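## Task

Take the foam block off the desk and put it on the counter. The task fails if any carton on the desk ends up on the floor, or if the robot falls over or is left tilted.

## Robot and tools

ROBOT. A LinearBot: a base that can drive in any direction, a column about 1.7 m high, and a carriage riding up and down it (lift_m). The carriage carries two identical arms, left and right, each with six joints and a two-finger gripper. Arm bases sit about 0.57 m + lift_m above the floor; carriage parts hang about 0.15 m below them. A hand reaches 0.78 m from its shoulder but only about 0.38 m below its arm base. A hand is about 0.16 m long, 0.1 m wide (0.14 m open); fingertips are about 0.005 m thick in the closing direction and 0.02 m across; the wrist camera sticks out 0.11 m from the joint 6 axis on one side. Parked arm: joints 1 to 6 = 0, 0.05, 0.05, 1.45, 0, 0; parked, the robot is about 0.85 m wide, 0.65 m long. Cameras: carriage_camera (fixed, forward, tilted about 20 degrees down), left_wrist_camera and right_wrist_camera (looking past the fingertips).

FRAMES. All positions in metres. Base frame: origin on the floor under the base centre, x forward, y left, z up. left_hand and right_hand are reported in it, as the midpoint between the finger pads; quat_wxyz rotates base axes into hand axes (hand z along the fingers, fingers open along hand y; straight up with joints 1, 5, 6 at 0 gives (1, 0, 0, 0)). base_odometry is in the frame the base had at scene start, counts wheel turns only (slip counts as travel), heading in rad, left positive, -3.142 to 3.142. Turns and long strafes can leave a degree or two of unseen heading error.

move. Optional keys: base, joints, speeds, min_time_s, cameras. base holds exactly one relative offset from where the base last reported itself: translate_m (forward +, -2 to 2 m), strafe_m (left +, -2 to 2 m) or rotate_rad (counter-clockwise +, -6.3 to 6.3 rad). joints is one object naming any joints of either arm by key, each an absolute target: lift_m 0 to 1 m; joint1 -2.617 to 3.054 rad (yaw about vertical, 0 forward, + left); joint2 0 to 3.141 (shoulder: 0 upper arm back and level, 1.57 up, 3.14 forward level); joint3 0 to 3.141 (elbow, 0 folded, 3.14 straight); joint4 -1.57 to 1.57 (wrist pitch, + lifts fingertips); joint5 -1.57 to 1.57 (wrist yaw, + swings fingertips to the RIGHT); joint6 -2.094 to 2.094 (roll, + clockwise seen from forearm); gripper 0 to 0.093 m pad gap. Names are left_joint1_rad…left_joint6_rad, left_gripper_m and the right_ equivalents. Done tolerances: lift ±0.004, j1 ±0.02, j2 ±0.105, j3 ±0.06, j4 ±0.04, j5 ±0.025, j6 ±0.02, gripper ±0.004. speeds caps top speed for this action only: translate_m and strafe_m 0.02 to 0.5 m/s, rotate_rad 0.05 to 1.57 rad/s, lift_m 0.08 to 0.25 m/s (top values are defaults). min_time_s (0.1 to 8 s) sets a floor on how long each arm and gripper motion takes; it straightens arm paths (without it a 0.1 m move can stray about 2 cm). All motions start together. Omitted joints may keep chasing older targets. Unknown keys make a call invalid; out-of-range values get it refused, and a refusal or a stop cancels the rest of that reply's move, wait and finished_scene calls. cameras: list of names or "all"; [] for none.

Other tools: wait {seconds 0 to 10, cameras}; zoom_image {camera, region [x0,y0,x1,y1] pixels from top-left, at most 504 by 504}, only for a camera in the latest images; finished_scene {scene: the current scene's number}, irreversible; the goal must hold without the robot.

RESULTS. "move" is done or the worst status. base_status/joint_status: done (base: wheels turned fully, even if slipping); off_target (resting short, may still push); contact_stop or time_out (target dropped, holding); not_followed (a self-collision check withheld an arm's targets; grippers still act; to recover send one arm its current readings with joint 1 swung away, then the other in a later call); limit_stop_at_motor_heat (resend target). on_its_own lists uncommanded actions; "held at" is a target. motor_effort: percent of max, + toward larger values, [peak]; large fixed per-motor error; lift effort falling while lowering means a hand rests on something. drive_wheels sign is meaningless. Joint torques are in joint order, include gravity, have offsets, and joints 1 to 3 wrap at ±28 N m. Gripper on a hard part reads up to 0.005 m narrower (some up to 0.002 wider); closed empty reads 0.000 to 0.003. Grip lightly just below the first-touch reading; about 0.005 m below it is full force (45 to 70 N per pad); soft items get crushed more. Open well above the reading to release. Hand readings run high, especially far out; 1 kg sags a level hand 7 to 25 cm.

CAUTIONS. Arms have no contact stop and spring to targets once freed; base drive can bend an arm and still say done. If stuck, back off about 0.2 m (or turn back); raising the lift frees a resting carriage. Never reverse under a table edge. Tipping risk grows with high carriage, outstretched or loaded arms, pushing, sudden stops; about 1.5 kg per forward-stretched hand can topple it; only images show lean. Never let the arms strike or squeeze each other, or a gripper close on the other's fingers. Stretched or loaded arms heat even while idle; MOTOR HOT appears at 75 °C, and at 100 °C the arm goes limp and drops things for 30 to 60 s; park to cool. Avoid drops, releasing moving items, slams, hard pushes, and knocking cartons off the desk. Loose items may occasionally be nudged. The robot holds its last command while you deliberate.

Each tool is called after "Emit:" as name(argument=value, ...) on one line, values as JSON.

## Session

Emit:
move(joints={"lift_m": 0.81}, base={"rotate_rad": 1.5}, cameras=["carriage_camera"])

Emit:
move(base={"rotate_rad": 1.5}, cameras=["carriage_camera"])

Scene clock: 3.03 s.
Joint torques (N m): left_arm=[0.46 4.19 6 -0.21 -0.09 -0.05] | right_arm=[-0.05 4.46 6.99 -0.3 0 -0.11]
move: done
base_odometry: x=+0.000 y=+0.000 heading=+1.499
base_status: done
joint_positions: lift_m=+0.810 left_joint1_rad=-0.005 left_joint2_rad=+0.047 left_joint3_rad=+0.038 left_joint4_rad=+1.446 left_joint5_rad=-0.039 left_joint6_rad=-0.008 left_gripper_m=+0.09397 right_joint1_rad=+0.004 right_joint2_rad=+0.041 right_joint3_rad=+0.059 right_joint4_rad=+1.485 right_joint5_rad=-0.003 right_joint6_rad=+0.011 right_gripper_m=+0.09397
joint_status: all done
motor_effort: lift_m=+30(38) drive_wheels=+7(18)
left_hand: x=+0.2673 y=+0.3155 z=+1.7918 quat_wxyz=(+0.998, -0.020, +0.067, -0.006) (m; base frame)
right_hand: x=+0.2494 y=-0.3084 z=+1.7984 quat_wxyz=(+0.999, -0.001, +0.034, +0.008) (m; base frame)
pictures: carriage_camera
Images, in order (width x height): carriage_camera 504x504.

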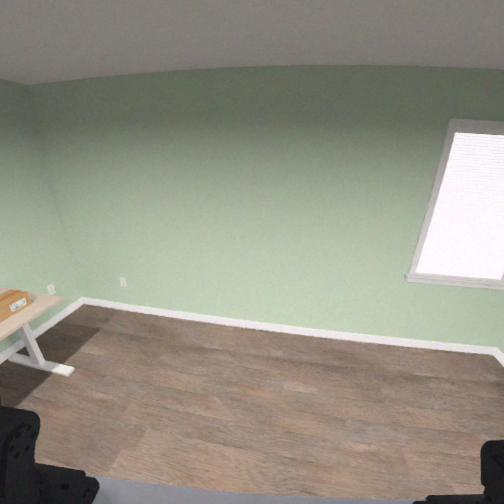

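Scene clock: 6.07 s.
Joint torques (N m): left_arm=[0.57 4.22 6 -0.2 -0.09 -0.05] | right_arm=[-0.02 4.51 6.97 -0.3 0 -0.11]
move: done
base_odometry: x=+0.000 y=+0.000 heading=+2.999
base_status: done
joint_positions: lift_m=+0.810 left_joint1_rad=-0.005 left_joint2_rad=+0.047 left_joint3_rad=+0.038 left_joint4_rad=+1.446 left_joint5_rad=-0.039 left_joint6_rad=-0.008 left_gripper_m=+0.09398 right_joint1_rad=+0.004 right_joint2_rad=+0.041 right_joint3_rad=+0.059 right_joint4_rad=+1.485 right_joint5_rad=-0.003 right_joint6_rad=+0.011 right_gripper_m=+0.09398
joint_status: not commanded
motor_effort: lift_m=+31(31) drive_wheels=+5(14)
left_hand: x=+0.2673 y=+0.3155 z=+1.7918 quat_wxyz=(+0.998, -0.020, +0.067, -0.006) (m; base frame)
right_hand: x=+0.2494 y=-0.3084 z=+1.7984 quat_wxyz=(+0.999, -0.001, +0.034, +0.008) (m; base frame)
pictures: carriage_camera
Images, in order (width x height): carriage_camera 504x504.

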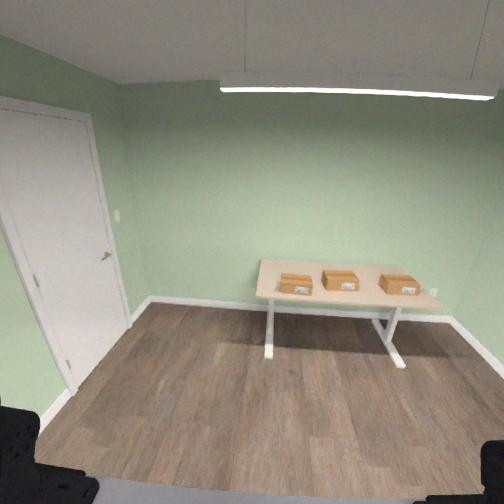

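Emit:
move(base={"rotate_rad": -0.08}, cameras=[])

Emit:
move(base={"strafe_m": -0.6}, joints={"lift_m": 0.9}, cameras=[])

Emit:
move(base={"translate_m": 0.75}, cameras=["carriage_camera"])

Emit:
zoom_image(camera="carriage_camera", region=[80, 290, 430, 480])

Scene clock: 16.97 s.
Joint torques (N m): left_arm=[0.5 4.19 6.04 -0.21 -0.08 -0.06] | right_arm=[-0.03 4.52 6.97 -0.3 0 -0.12]
move: done
base_odometry: x=+0.000 y=+0.000 heading=+2.919
base_status: done
joint_positions: lift_m=+0.810 left_joint1_rad=-0.005 left_joint2_rad=+0.047 left_joint3_rad=+0.038 left_joint4_rad=+1.446 left_joint5_rad=-0.039 left_joint6_rad=-0.008 left_gripper_m=+0.09398 right_joint1_rad=+0.004 right_joint2_rad=+0.041 right_joint3_rad=+0.059 right_joint4_rad=+1.485 right_joint5_rad=-0.003 right_joint6_rad=+0.011 right_gripper_m=+0.09398
joint_status: not commanded
motor_effort: lift_m=+30(31) drive_wheels=-9(10)
left_hand: x=+0.2673 y=+0.3155 z=+1.7918 quat_wxyz=(+0.998, -0.020, +0.067, -0.006) (m; base frame)
right_hand: x=+0.2494 y=-0.3084 z=+1.7984 quat_wxyz=(+0.999, -0.001, +0.034, +0.008) (m; base frame)
pictures: none
No camera images: "cameras" was empty.

Scene clock: 20.47 s.
Joint torques (N m): left_arm=[0.5 4.21 6.01 -0.22 -0.09 -0.06] | right_arm=[-0.08 4.46 6.99 -0.29 0 -0.11]
move: done
base_odometry: x=+0.131 y=+0.586 heading=+2.921
base_status: done
joint_positions: lift_m=+0.900 left_joint1_rad=-0.005 left_joint2_rad=+0.047 left_joint3_rad=+0.038 left_joint4_rad=+1.446 left_joint5_rad=-0.039 left_joint6_rad=-0.008 left_gripper_m=+0.09398 right_joint1_rad=+0.005 right_joint2_rad=+0.041 right_joint3_rad=+0.059 right_joint4_rad=+1.485 right_joint5_rad=-0.003 right_joint6_rad=+0.011 right_gripper_m=+0.09398
joint_status: all done
motor_effort: lift_m=+31(38) drive_wheels=+8(21)
left_hand: x=+0.2673 y=+0.3155 z=+1.8818 quat_wxyz=(+0.998, -0.020, +0.067, -0.005) (m; base frame)
right_hand: x=+0.2494 y=-0.3084 z=+1.8884 quat_wxyz=(+0.999, -0.001, +0.034, +0.008) (m; base frame)
pictures: none
No camera images: "cameras" was empty.

Scene clock: 24.37 s.
Joint torques (N m): left_arm=[0.51 4.23 6.09 -0.2 -0.09 -0.05] | right_arm=[-0.06 4.48 6.98 -0.29 0.01 -0.12]
move: done
base_odometry: x=-0.600 y=+0.751 heading=+2.920
base_status: done
joint_positions: lift_m=+0.900 left_joint1_rad=-0.005 left_joint2_rad=+0.047 left_joint3_rad=+0.038 left_joint4_rad=+1.446 left_joint5_rad=-0.039 left_joint6_rad=-0.008 left_gripper_m=+0.09398 right_joint1_rad=+0.005 right_joint2_rad=+0.041 right_joint3_rad=+0.059 right_joint4_rad=+1.485 right_joint5_rad=-0.003 right_joint6_rad=+0.011 right_gripper_m=+0.09398
joint_status: not commanded
motor_effort: lift_m=+31(31) drive_wheels=-6(16)
left_hand: x=+0.2675 y=+0.3155 z=+1.8817 quat_wxyz=(+0.998, -0.020, +0.067, -0.005) (m; base frame)
right_hand: x=+0.2495 y=-0.3084 z=+1.8883 quat_wxyz=(+0.999, -0.001, +0.034, +0.008) (m; base frame)
pictures: carriage_camera
Images, in order (width x height): carriage_camera 504x504.

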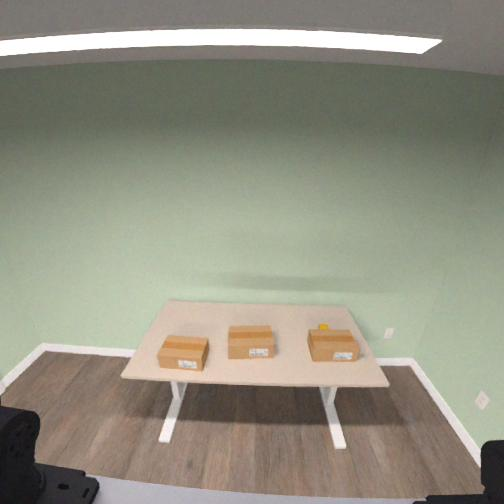

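Scaled by 1.440 from the camera's 504x504 image, which has a finer 720x720 frame.

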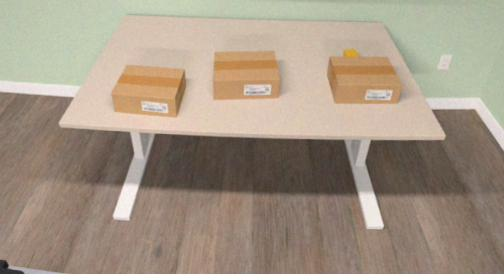

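Emit:
move(base={"strafe_m": -0.18}, joints={"lift_m": 0.8}, cameras=[])

Emit:
move(base={"translate_m": 0.67}, joints={"lift_m": 0.57, "right_joint1_rad": 0, "right_joint2_rad": 2.897, "right_joint3_rad": 2.187, "right_joint4_rad": -0.861, "right_joint5_rad": 0, "right_joint6_rad": 0, "right_gripper_m": 0.093}, min_time_s=2, cameras=["carriage_camera", "right_wrist_camera"])

Scene clock: 44.33 s.
Joint torques (N m): left_arm=[0.64 4.23 6.01 -0.21 -0.07 -0.05] | right_arm=[-0.13 4.49 6.93 -0.28 0 -0.12]
move: done
base_odometry: x=-0.561 y=+0.926 heading=+2.920
base_status: done
joint_positions: lift_m=+0.800 left_joint1_rad=-0.005 left_joint2_rad=+0.047 left_joint3_rad=+0.038 left_joint4_rad=+1.445 left_joint5_rad=-0.039 left_joint6_rad=-0.008 left_gripper_m=+0.09398 right_joint1_rad=+0.005 right_joint2_rad=+0.041 right_joint3_rad=+0.059 right_joint4_rad=+1.485 right_joint5_rad=-0.003 right_joint6_rad=+0.011 right_gripper_m=+0.09398
joint_status: all done
motor_effort: lift_m=+28(29) drive_wheels=-1(11)
left_hand: x=+0.2676 y=+0.3156 z=+1.7820 quat_wxyz=(+0.998, -0.020, +0.067, -0.005) (m; base frame)
right_hand: x=+0.2495 y=-0.3084 z=+1.7887 quat_wxyz=(+0.999, -0.001, +0.034, +0.008) (m; base frame)
pictures: none
No camera images: "cameras" was empty.

Scene clock: 48.00 s.
Joint torques (N m): left_arm=[0.55 4.25 6.09 -0.2 -0.09 -0.06] | right_arm=[-0.5 -14.91 8.58 0.15 0.04 -0.23]
move: done
base_odometry: x=-1.215 y=+1.074 heading=+2.919
base_status: done
joint_positions: lift_m=+0.570 left_joint1_rad=-0.005 left_joint2_rad=+0.047 left_joint3_rad=+0.038 left_joint4_rad=+1.446 left_joint5_rad=-0.039 left_joint6_rad=-0.008 left_gripper_m=+0.09398 right_joint1_rad=+0.005 right_joint2_rad=+2.897 right_joint3_rad=+2.166 right_joint4_rad=-0.842 right_joint5_rad=-0.003 right_joint6_rad=+0.011 right_gripper_m=+0.09308
joint_status: all done
motor_effort: lift_m=+26(28) drive_wheels=-7(17)
left_hand: x=+0.2675 y=+0.3156 z=+1.5521 quat_wxyz=(+0.998, -0.020, +0.067, -0.005) (m; base frame)
right_hand: x=+0.7308 y=-0.3059 z=+0.9374 quat_wxyz=(-0.001, +0.003, +1.000, +0.001) (m; base frame)
pictures: carriage_camera, right_wrist_camera
Images, in order (width x height): carriage_camera 504x504, right_wrist_camera 504x504.

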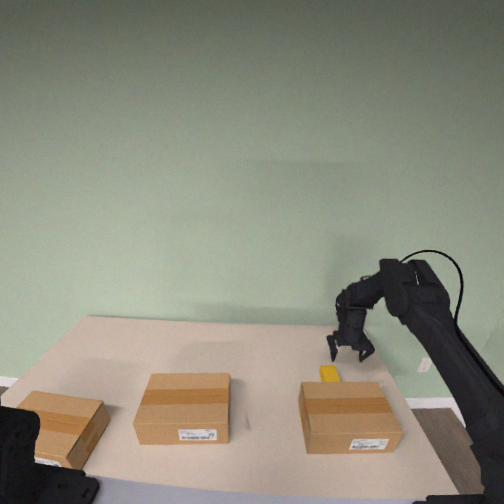

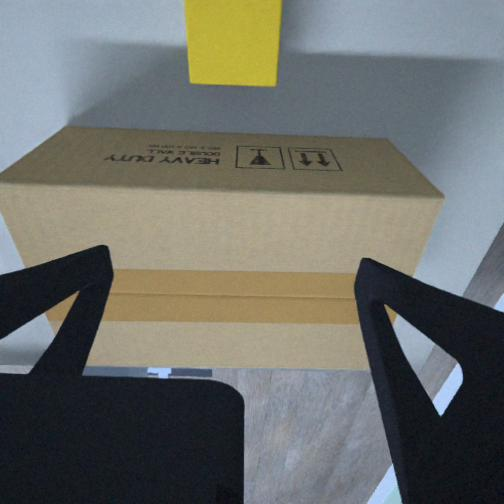

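Emit:
move(base={"translate_m": 0.055}, joints={"right_joint1_rad": 0.02, "lift_m": 0.54}, speeds={"translate_m": 0.15}, cameras=["carriage_camera", "right_wrist_camera"])

Scene clock: 56.43 s.
Joint torques (N m): left_arm=[0.61 4.21 6 -0.2 -0.09 -0.04] | right_arm=[0.9 -15.83 8.12 0.24 0.04 -0.22]
move: done
base_odometry: x=-1.268 y=+1.087 heading=+2.919
base_status: done
joint_positions: lift_m=+0.540 left_joint1_rad=-0.005 left_joint2_rad=+0.047 left_joint3_rad=+0.038 left_joint4_rad=+1.446 left_joint5_rad=-0.039 left_joint6_rad=-0.008 left_gripper_m=+0.09398 right_joint1_rad=+0.009 right_joint2_rad=+2.907 right_joint3_rad=+2.171 right_joint4_rad=-0.854 right_joint5_rad=-0.003 right_joint6_rad=+0.011 right_gripper_m=+0.09308
joint_status: all done
motor_effort: lift_m=+27(28) drive_wheels=-5(14)
left_hand: x=+0.2675 y=+0.3156 z=+1.5220 quat_wxyz=(+0.998, -0.020, +0.067, -0.005) (m; base frame)
right_hand: x=+0.7266 y=-0.3039 z=+0.9038 quat_wxyz=(-0.010, +0.001, +1.000, +0.001) (m; base frame)
pictures: carriage_camera, right_wrist_camera
Images, in order (width x height): carriage_camera 504x504, right_wrist_camera 504x504.

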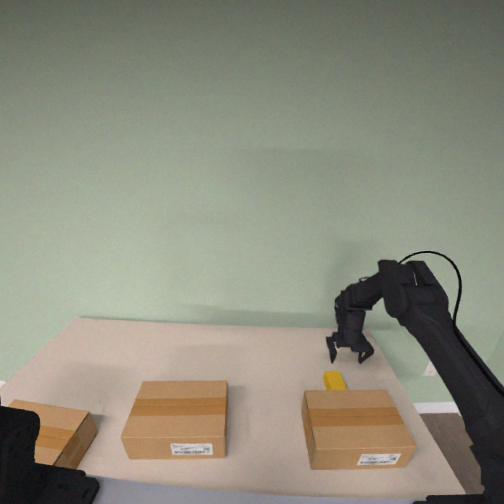

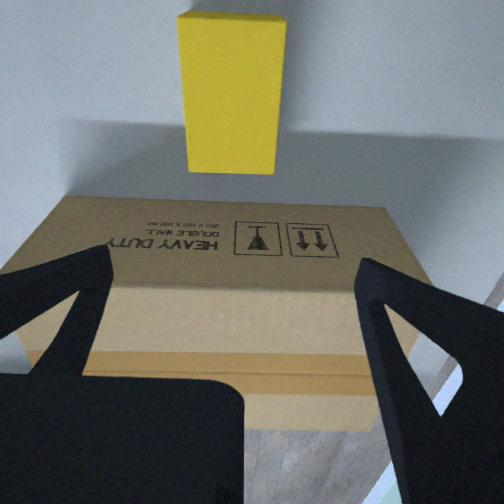

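Emit:
move(joints={"right_joint1_rad": 0.03, "right_joint2_rad": 3.0, "right_joint3_rad": 2.41, "right_joint4_rad": -0.975, "lift_m": 0.47}, cameras=["right_wrist_camera"])

Scene clock: 69.80 s.
Joint torques (N m): left_arm=[0.57 4.23 6.09 -0.2 -0.07 -0.05] | right_arm=[0.65 -16.12 9.02 0.14 0.05 -0.23]
move: done
base_odometry: x=-1.268 y=+1.087 heading=+2.919
base_status: not commanded
joint_positions: lift_m=+0.470 left_joint1_rad=-0.005 left_joint2_rad=+0.047 left_joint3_rad=+0.038 left_joint4_rad=+1.446 left_joint5_rad=-0.039 left_joint6_rad=-0.008 left_gripper_m=+0.09398 right_joint1_rad=+0.022 right_joint2_rad=+3.008 right_joint3_rad=+2.388 right_joint4_rad=-0.956 right_joint5_rad=-0.003 right_joint6_rad=+0.011 right_gripper_m=+0.09308
joint_status: all done
motor_effort: lift_m=+28(29) drive_wheels=-6(7)
left_hand: x=+0.2675 y=+0.3156 z=+1.4520 quat_wxyz=(+0.998, -0.020, +0.067, -0.005) (m; base frame)
right_hand: x=+0.7471 y=-0.2972 z=+0.8337 quat_wxyz=(-0.003, -0.006, +1.000, +0.001) (m; base frame)
pictures: right_wrist_camera
Images, in order (width x height): right_wrist_camera 504x504.

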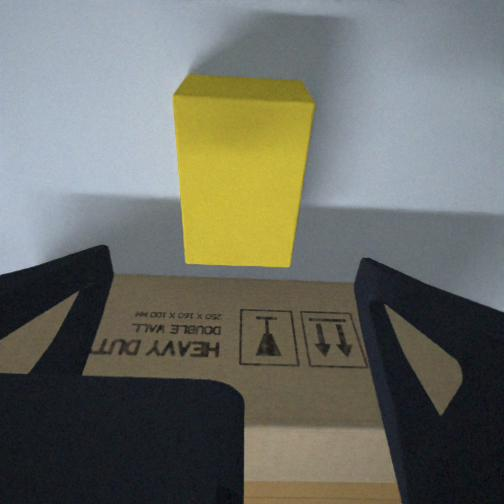

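Emit:
move(joints={"lift_m": 0.385}, speeds={"lift_m": 0.12}, cameras=["right_wrist_camera"])

Emit:
move(joints={"right_gripper_m": 0.046}, min_time_s=0.8, cameras=["right_wrist_camera"])

Scene clock: 78.17 s.
Joint torques (N m): left_arm=[0.53 4.22 6.02 -0.2 -0.09 -0.04] | right_arm=[0.68 -16.34 8.31 0.2 0.04 -0.22]
move: done
base_odometry: x=-1.268 y=+1.087 heading=+2.919
base_status: not commanded
joint_positions: lift_m=+0.385 left_joint1_rad=-0.005 left_joint2_rad=+0.047 left_joint3_rad=+0.038 left_joint4_rad=+1.446 left_joint5_rad=-0.039 left_joint6_rad=-0.008 left_gripper_m=+0.09398 right_joint1_rad=+0.022 right_joint2_rad=+3.010 right_joint3_rad=+2.394 right_joint4_rad=-0.964 right_joint5_rad=-0.003 right_joint6_rad=+0.011 right_gripper_m=+0.09308
joint_status: all done
motor_effort: lift_m=+28(29) drive_wheels=-6(7)
left_hand: x=+0.2675 y=+0.3156 z=+1.3670 quat_wxyz=(+0.998, -0.020, +0.067, -0.005) (m; base frame)
right_hand: x=+0.7469 y=-0.2972 z=+0.7494 quat_wxyz=(-0.004, -0.006, +1.000, +0.001) (m; base frame)
pictures: right_wrist_camera
Images, in order (width x height): right_wrist_camera 504x504.

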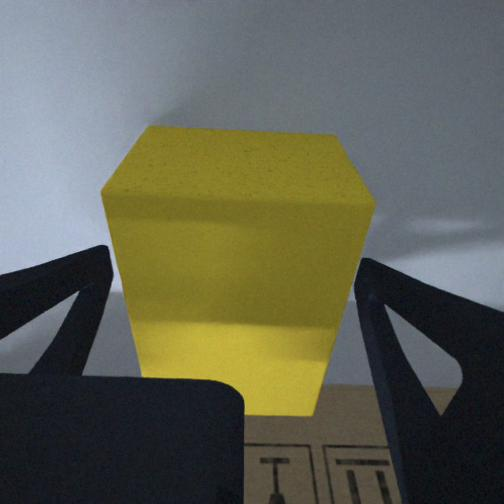

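Scene clock: 79.27 s.
Joint torques (N m): left_arm=[0.61 4.25 6.01 -0.19 -0.09 -0.05] | right_arm=[0.65 -16.38 8.35 0.21 0.04 -0.22]
move: off_target
base_odometry: x=-1.268 y=+1.087 heading=+2.919
base_status: not commanded
joint_positions: lift_m=+0.385 left_joint1_rad=-0.005 left_joint2_rad=+0.047 left_joint3_rad=+0.038 left_joint4_rad=+1.446 left_joint5_rad=-0.039 left_joint6_rad=-0.008 left_gripper_m=+0.09398 right_joint1_rad=+0.022 right_joint2_rad=+3.010 right_joint3_rad=+2.394 right_joint4_rad=-0.964 right_joint5_rad=-0.003 right_joint6_rad=+0.011 right_gripper_m=+0.05644
joint_status: right_gripper_m off_target (ended at +0.05647, target +0.04600)
motor_effort: lift_m=+28(28) drive_wheels=+2(6)
left_hand: x=+0.2675 y=+0.3156 z=+1.3670 quat_wxyz=(+0.998, -0.020, +0.067, -0.005) (m; base frame)
right_hand: x=+0.7469 y=-0.2972 z=+0.7494 quat_wxyz=(-0.004, -0.006, +1.000, +0.001) (m; base frame)
pictures: right_wrist_camera
Images, in order (width x height): right_wrist_camera 504x504.

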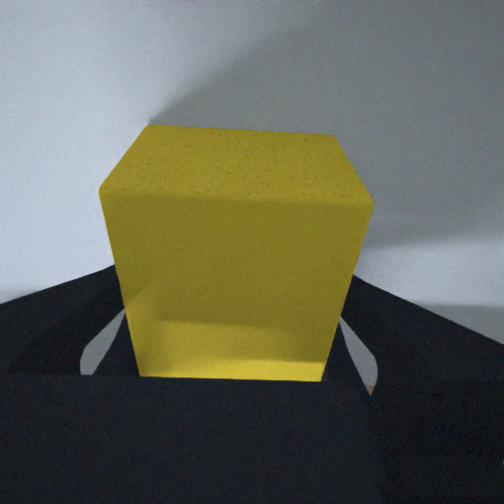

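Emit:
move(joints={"lift_m": 0.57}, cameras=["right_wrist_camera"])

Emit:
move(base={"translate_m": -0.9}, joints={"right_joint1_rad": 0, "right_joint2_rad": 2.758, "right_joint3_rad": 1.61, "right_joint4_rad": -0.4225, "lift_m": 0.8}, min_time_s=1.5, cameras=[])

Emit:
move(base={"rotate_rad": 3.14}, cameras=["carriage_camera"])

Scene clock: 90.93 s.
Joint torques (N m): left_arm=[0.57 4.25 6 -0.22 -0.08 -0.05] | right_arm=[0.62 -16.55 8.17 0.22 0.05 -0.23]
move: done
base_odometry: x=-1.268 y=+1.087 heading=+2.919
base_status: not commanded
joint_positions: lift_m=+0.570 left_joint1_rad=-0.005 left_joint2_rad=+0.047 left_joint3_rad=+0.038 left_joint4_rad=+1.446 left_joint5_rad=-0.039 left_joint6_rad=-0.008 left_gripper_m=+0.09398 right_joint1_rad=+0.022 right_joint2_rad=+3.012 right_joint3_rad=+2.396 right_joint4_rad=-0.965 right_joint5_rad=-0.003 right_joint6_rad=+0.011 right_gripper_m=+0.05644
joint_status: all done
motor_effort: lift_m=+31(38) drive_wheels=+3(7)
left_hand: x=+0.2675 y=+0.3156 z=+1.5518 quat_wxyz=(+0.998, -0.020, +0.067, -0.005) (m; base frame)
right_hand: x=+0.7464 y=-0.2972 z=+0.9334 quat_wxyz=(-0.005, -0.006, +1.000, +0.001) (m; base frame)
pictures: right_wrist_camera
Images, in order (width x height): right_wrist_camera 504x504.

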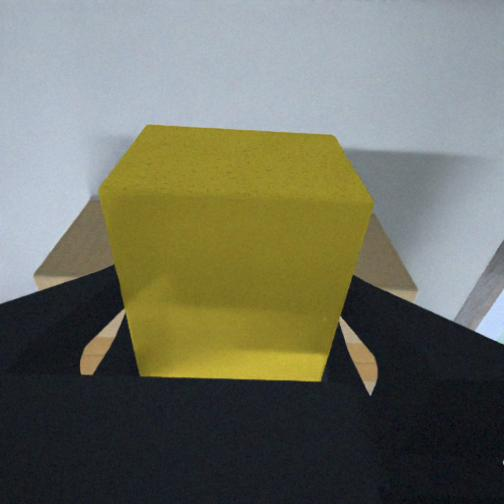

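Scene clock: 95.07 s.
Joint torques (N m): left_arm=[0.57 4.22 6 -0.19 -0.08 -0.04] | right_arm=[-0.79 -16.91 4.07 0.4 0.04 -0.23]
move: done
base_odometry: x=-0.390 y=+0.888 heading=+2.919
base_status: done
joint_positions: lift_m=+0.800 left_joint1_rad=-0.005 left_joint2_rad=+0.047 left_joint3_rad=+0.038 left_joint4_rad=+1.445 left_joint5_rad=-0.040 left_joint6_rad=-0.008 left_gripper_m=+0.09398 right_joint1_rad=+0.008 right_joint2_rad=+2.800 right_joint3_rad=+1.612 right_joint4_rad=-0.438 right_joint5_rad=-0.003 right_joint6_rad=+0.011 right_gripper_m=+0.05644
joint_status: all done
motor_effort: lift_m=+31(39) drive_wheels=-1(14)
left_hand: x=+0.2676 y=+0.3156 z=+1.7817 quat_wxyz=(+0.998, -0.020, +0.067, -0.005) (m; base frame)
right_hand: x=+0.6353 y=-0.3053 z=+1.1061 quat_wxyz=(-0.027, +0.002, +1.000, +0.001) (m; base frame)
pictures: none
No camera images: "cameras" was empty.

Scene clock: 99.33 s.
Joint torques (N m): left_arm=[0.68 4.21 6.04 -0.19 -0.07 -0.06] | right_arm=[0.09 -16.21 4.19 0.18 0.04 -0.22]
move: done
base_odometry: x=-0.391 y=+0.888 heading=-0.225
base_status: done
joint_positions: lift_m=+0.800 left_joint1_rad=-0.005 left_joint2_rad=+0.047 left_joint3_rad=+0.038 left_joint4_rad=+1.444 left_joint5_rad=-0.040 left_joint6_rad=-0.008 left_gripper_m=+0.09400 right_joint1_rad=-0.001 right_joint2_rad=+2.792 right_joint3_rad=+1.612 right_joint4_rad=-0.411 right_joint5_rad=-0.003 right_joint6_rad=+0.011 right_gripper_m=+0.05641
joint_status: not commanded
motor_effort: lift_m=+31(31) drive_wheels=+7(18)
left_hand: x=+0.2678 y=+0.3156 z=+1.7817 quat_wxyz=(+0.998, -0.020, +0.068, -0.005) (m; base frame)
right_hand: x=+0.6447 y=-0.3089 z=+1.1088 quat_wxyz=(-0.010, +0.006, +1.000, +0.001) (m; base frame)
pictures: carriage_camera
Images, in order (width x height): carriage_camera 504x504.

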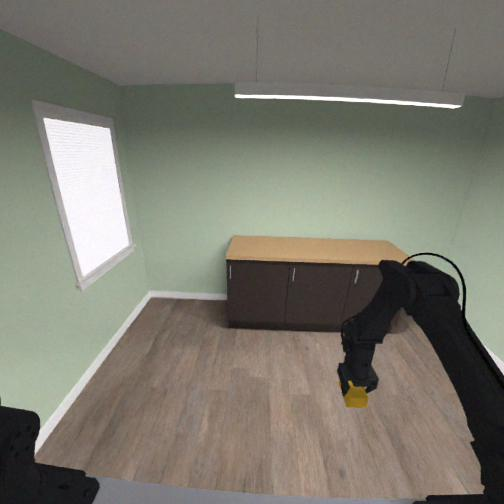

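Emit:
move(base={"translate_m": 1.6}, joints={"lift_m": 0.7}, cameras=["carriage_camera", "right_wrist_camera"])

Scene clock: 116.90 s.
Joint torques (N m): left_arm=[0.61 4.21 6.02 -0.18 -0.07 -0.03] | right_arm=[0.02 -15.36 4.68 0.25 0.04 -0.21]
move: done
base_odometry: x=+1.170 y=+0.534 heading=-0.224
base_status: done
joint_positions: lift_m=+0.700 left_joint1_rad=-0.005 left_joint2_rad=+0.047 left_joint3_rad=+0.038 left_joint4_rad=+1.444 left_joint5_rad=-0.040 left_joint6_rad=-0.008 left_gripper_m=+0.09400 right_joint1_rad=-0.001 right_joint2_rad=+2.784 right_joint3_rad=+1.608 right_joint4_rad=-0.416 right_joint5_rad=-0.003 right_joint6_rad=+0.011 right_gripper_m=+0.05641
joint_status: all done
motor_effort: lift_m=+28(28) drive_wheels=-10(23)
left_hand: x=+0.2678 y=+0.3156 z=+1.6820 quat_wxyz=(+0.998, -0.020, +0.068, -0.005) (m; base frame)
right_hand: x=+0.6444 y=-0.3089 z=+1.0117 quat_wxyz=(-0.011, +0.006, +1.000, +0.001) (m; base frame)
pictures: carriage_camera, right_wrist_camera
Images, in order (width x height): carriage_camera 504x504, right_wrist_camera 504x504.

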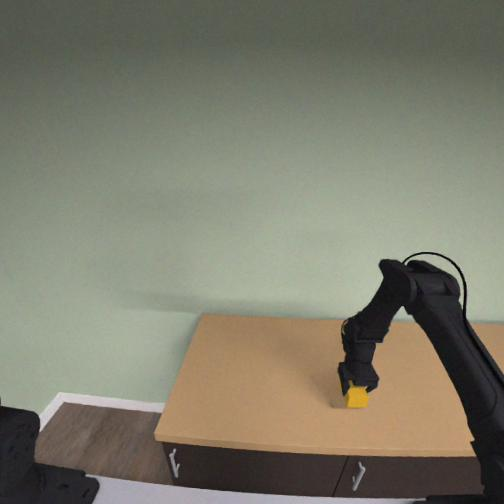

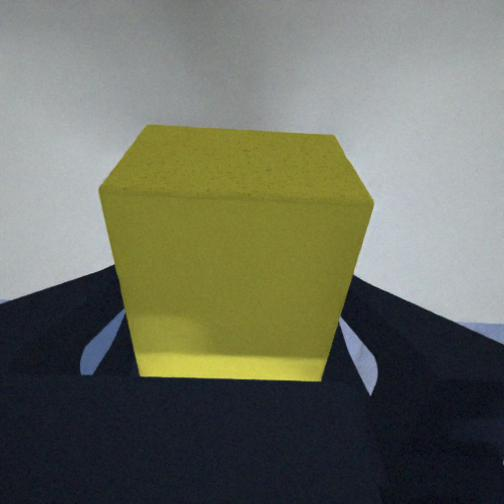

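Emit:
move(joints={"lift_m": 0.637}, speeds={"lift_m": 0.12}, cameras=[])

Emit:
move(joints={"lift_m": 0.625}, speeds={"lift_m": 0.08}, cameras=["right_wrist_camera"])

Scene clock: 123.50 s.
Joint torques (N m): left_arm=[0.62 4.33 6.16 -0.18 -0.09 -0.04] | right_arm=[0.01 -15.17 4.68 0.25 0.04 -0.23]
move: done
base_odometry: x=+1.170 y=+0.534 heading=-0.224
base_status: not commanded
joint_positions: lift_m=+0.637 left_joint1_rad=-0.005 left_joint2_rad=+0.047 left_joint3_rad=+0.038 left_joint4_rad=+1.444 left_joint5_rad=-0.040 left_joint6_rad=-0.008 left_gripper_m=+0.09400 right_joint1_rad=-0.001 right_joint2_rad=+2.782 right_joint3_rad=+1.608 right_joint4_rad=-0.417 right_joint5_rad=-0.003 right_joint6_rad=+0.011 right_gripper_m=+0.05641
joint_status: all done
motor_effort: lift_m=+28(28) drive_wheels=+7(13)
left_hand: x=+0.2678 y=+0.3156 z=+1.6190 quat_wxyz=(+0.998, -0.020, +0.068, -0.005) (m; base frame)
right_hand: x=+0.6449 y=-0.3089 z=+0.9495 quat_wxyz=(-0.010, +0.006, +1.000, +0.001) (m; base frame)
pictures: none
No camera images: "cameras" was empty.

Scene clock: 124.00 s.
Joint torques (N m): left_arm=[0.65 4.22 6.06 -0.2 -0.09 -0.05] | right_arm=[0.05 -15.09 4.7 0.27 0.06 -0.22]
move: done
base_odometry: x=+1.170 y=+0.534 heading=-0.224
base_status: not commanded
joint_positions: lift_m=+0.625 left_joint1_rad=-0.005 left_joint2_rad=+0.047 left_joint3_rad=+0.038 left_joint4_rad=+1.444 left_joint5_rad=-0.040 left_joint6_rad=-0.008 left_gripper_m=+0.09400 right_joint1_rad=-0.001 right_joint2_rad=+2.781 right_joint3_rad=+1.608 right_joint4_rad=-0.418 right_joint5_rad=-0.003 right_joint6_rad=+0.011 right_gripper_m=+0.05641
joint_status: all done
motor_effort: lift_m=+28(29) drive_wheels=-11(11)
left_hand: x=+0.2678 y=+0.3156 z=+1.6069 quat_wxyz=(+0.998, -0.020, +0.068, -0.005) (m; base frame)
right_hand: x=+0.6451 y=-0.3089 z=+0.9379 quat_wxyz=(-0.010, +0.006, +1.000, +0.001) (m; base frame)
pictures: right_wrist_camera
Images, in order (width x height): right_wrist_camera 504x504.

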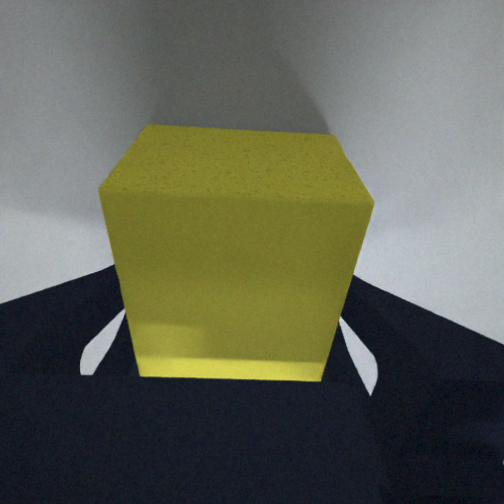

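Emit:
move(joints={"lift_m": 0.615}, speeds={"lift_m": 0.08}, cameras=[])

Emit:
move(joints={"lift_m": 0.607}, speeds={"lift_m": 0.08}, cameras=["right_wrist_camera"])

Scene clock: 127.63 s.
Joint torques (N m): left_arm=[0.62 4.21 5.98 -0.22 -0.08 -0.04] | right_arm=[0.05 -13.74 4.75 0.41 0.05 -0.23]
move: done
base_odometry: x=+1.170 y=+0.534 heading=-0.224
base_status: not commanded
joint_positions: lift_m=+0.615 left_joint1_rad=-0.005 left_joint2_rad=+0.047 left_joint3_rad=+0.038 left_joint4_rad=+1.444 left_joint5_rad=-0.040 left_joint6_rad=-0.008 left_gripper_m=+0.09400 right_joint1_rad=-0.001 right_joint2_rad=+2.766 right_joint3_rad=+1.609 right_joint4_rad=-0.430 right_joint5_rad=-0.003 right_joint6_rad=+0.011 right_gripper_m=+0.05641
joint_status: all done
motor_effort: lift_m=+25(26) drive_wheels=+8(13)
left_hand: x=+0.2678 y=+0.3156 z=+1.5972 quat_wxyz=(+0.998, -0.020, +0.068, -0.005) (m; base frame)
right_hand: x=+0.6477 y=-0.3089 z=+0.9340 quat_wxyz=(-0.008, +0.006, +1.000, +0.001) (m; base frame)
pictures: none
No camera images: "cameras" was empty.

Scene clock: 128.10 s.
Joint torques (N m): left_arm=[0.62 4.21 5.97 -0.17 -0.07 -0.06] | right_arm=[0.02 -11.96 4.81 0.68 0.04 -0.23]
move: done
base_odometry: x=+1.170 y=+0.534 heading=-0.224
base_status: not commanded
joint_positions: lift_m=+0.607 left_joint1_rad=-0.005 left_joint2_rad=+0.047 left_joint3_rad=+0.038 left_joint4_rad=+1.445 left_joint5_rad=-0.040 left_joint6_rad=-0.008 left_gripper_m=+0.09400 right_joint1_rad=-0.001 right_joint2_rad=+2.748 right_joint3_rad=+1.609 right_joint4_rad=-0.457 right_joint5_rad=-0.003 right_joint6_rad=+0.011 right_gripper_m=+0.05641
joint_status: all done
motor_effort: lift_m=+25(26) drive_wheels=+7(11)
left_hand: x=+0.2677 y=+0.3156 z=+1.5893 quat_wxyz=(+0.998, -0.020, +0.067, -0.005) (m; base frame)
right_hand: x=+0.6475 y=-0.3089 z=+0.9335 quat_wxyz=(-0.013, +0.006, +1.000, +0.001) (m; base frame)
pictures: right_wrist_camera
Images, in order (width x height): right_wrist_camera 504x504.

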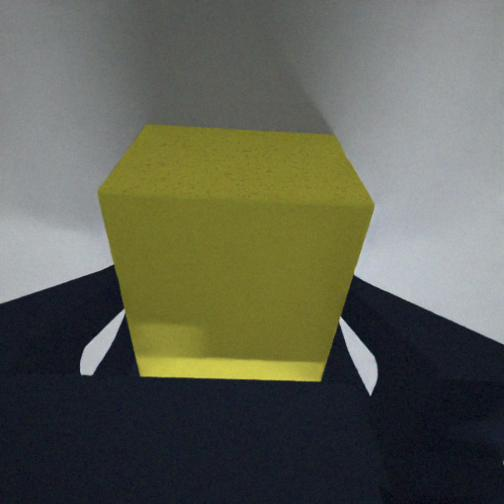

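Contact confirmed (z stopped). Unload slightly, release, raise.

Emit:
move(joints={"lift_m": 0.615}, speeds={"lift_m": 0.08}, cameras=[])

Emit:
move(joints={"right_gripper_m": 0.085}, min_time_s=0.8, cameras=[])

Emit:
move(joints={"lift_m": 0.74}, cameras=["right_wrist_camera"])

Scene clock: 133.17 s.
Joint torques (N m): left_arm=[0.66 4.22 6.01 -0.2 -0.08 -0.05] | right_arm=[0.05 -12.49 4.75 0.54 0.04 -0.23]
move: done
base_odometry: x=+1.170 y=+0.534 heading=-0.224
base_status: not commanded
joint_positions: lift_m=+0.615 left_joint1_rad=-0.005 left_joint2_rad=+0.047 left_joint3_rad=+0.038 left_joint4_rad=+1.444 left_joint5_rad=-0.040 left_joint6_rad=-0.008 left_gripper_m=+0.09400 right_joint1_rad=-0.001 right_joint2_rad=+2.753 right_joint3_rad=+1.609 right_joint4_rad=-0.442 right_joint5_rad=-0.003 right_joint6_rad=+0.011 right_gripper_m=+0.05641
joint_status: all done
motor_effort: lift_m=+31(37) drive_wheels=+8(12)
left_hand: x=+0.2678 y=+0.3156 z=+1.5967 quat_wxyz=(+0.998, -0.020, +0.068, -0.005) (m; base frame)
right_hand: x=+0.6492 y=-0.3089 z=+0.9387 quat_wxyz=(-0.008, +0.006, +1.000, +0.001) (m; base frame)
pictures: none
No camera images: "cameras" was empty.

Scene clock: 134.27 s.
Joint torques (N m): left_arm=[0.59 4.23 6.05 -0.18 -0.08 -0.05] | right_arm=[0.02 -12.48 4.74 0.54 0.04 -0.22]
move: done
base_odometry: x=+1.170 y=+0.534 heading=-0.224
base_status: not commanded
joint_positions: lift_m=+0.615 left_joint1_rad=-0.005 left_joint2_rad=+0.047 left_joint3_rad=+0.038 left_joint4_rad=+1.444 left_joint5_rad=-0.040 left_joint6_rad=-0.008 left_gripper_m=+0.09400 right_joint1_rad=-0.001 right_joint2_rad=+2.753 right_joint3_rad=+1.609 right_joint4_rad=-0.442 right_joint5_rad=-0.003 right_joint6_rad=+0.011 right_gripper_m=+0.08494
joint_status: all done
motor_effort: lift_m=+31(32) drive_wheels=+7(11)
left_hand: x=+0.2678 y=+0.3156 z=+1.5967 quat_wxyz=(+0.998, -0.020, +0.068, -0.005) (m; base frame)
right_hand: x=+0.6493 y=-0.3089 z=+0.9387 quat_wxyz=(-0.008, +0.006, +1.000, +0.001) (m; base frame)
pictures: none
No camera images: "cameras" was empty.

Scene clock: 135.30 s.
Joint torques (N m): left_arm=[0.59 4.37 5.96 -0.21 -0.08 -0.05] | right_arm=[0.03 -13.55 4.7 0.46 0.05 -0.23]
move: done
base_odometry: x=+1.170 y=+0.534 heading=-0.224
base_status: not commanded
joint_positions: lift_m=+0.740 left_joint1_rad=-0.005 left_joint2_rad=+0.047 left_joint3_rad=+0.038 left_joint4_rad=+1.444 left_joint5_rad=-0.040 left_joint6_rad=-0.008 left_gripper_m=+0.09400 right_joint1_rad=-0.001 right_joint2_rad=+2.765 right_joint3_rad=+1.609 right_joint4_rad=-0.435 right_joint5_rad=-0.003 right_joint6_rad=+0.011 right_gripper_m=+0.08494
joint_status: all done
motor_effort: lift_m=+31(38) drive_wheels=+8(12)
left_hand: x=+0.2678 y=+0.3156 z=+1.7217 quat_wxyz=(+0.998, -0.020, +0.068, -0.005) (m; base frame)
right_hand: x=+0.6470 y=-0.3089 z=+1.0592 quat_wxyz=(-0.010, +0.006, +1.000, +0.001) (m; base frame)
pictures: right_wrist_camera
Images, in order (width x height): right_wrist_camera 504x504.

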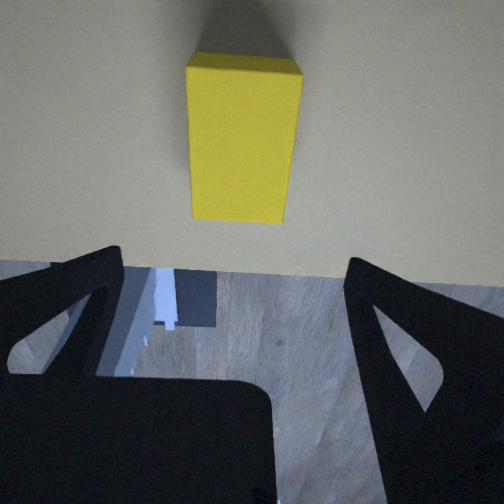

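Emit:
finished_scene(scene=2)

The scene is finished: the task was done.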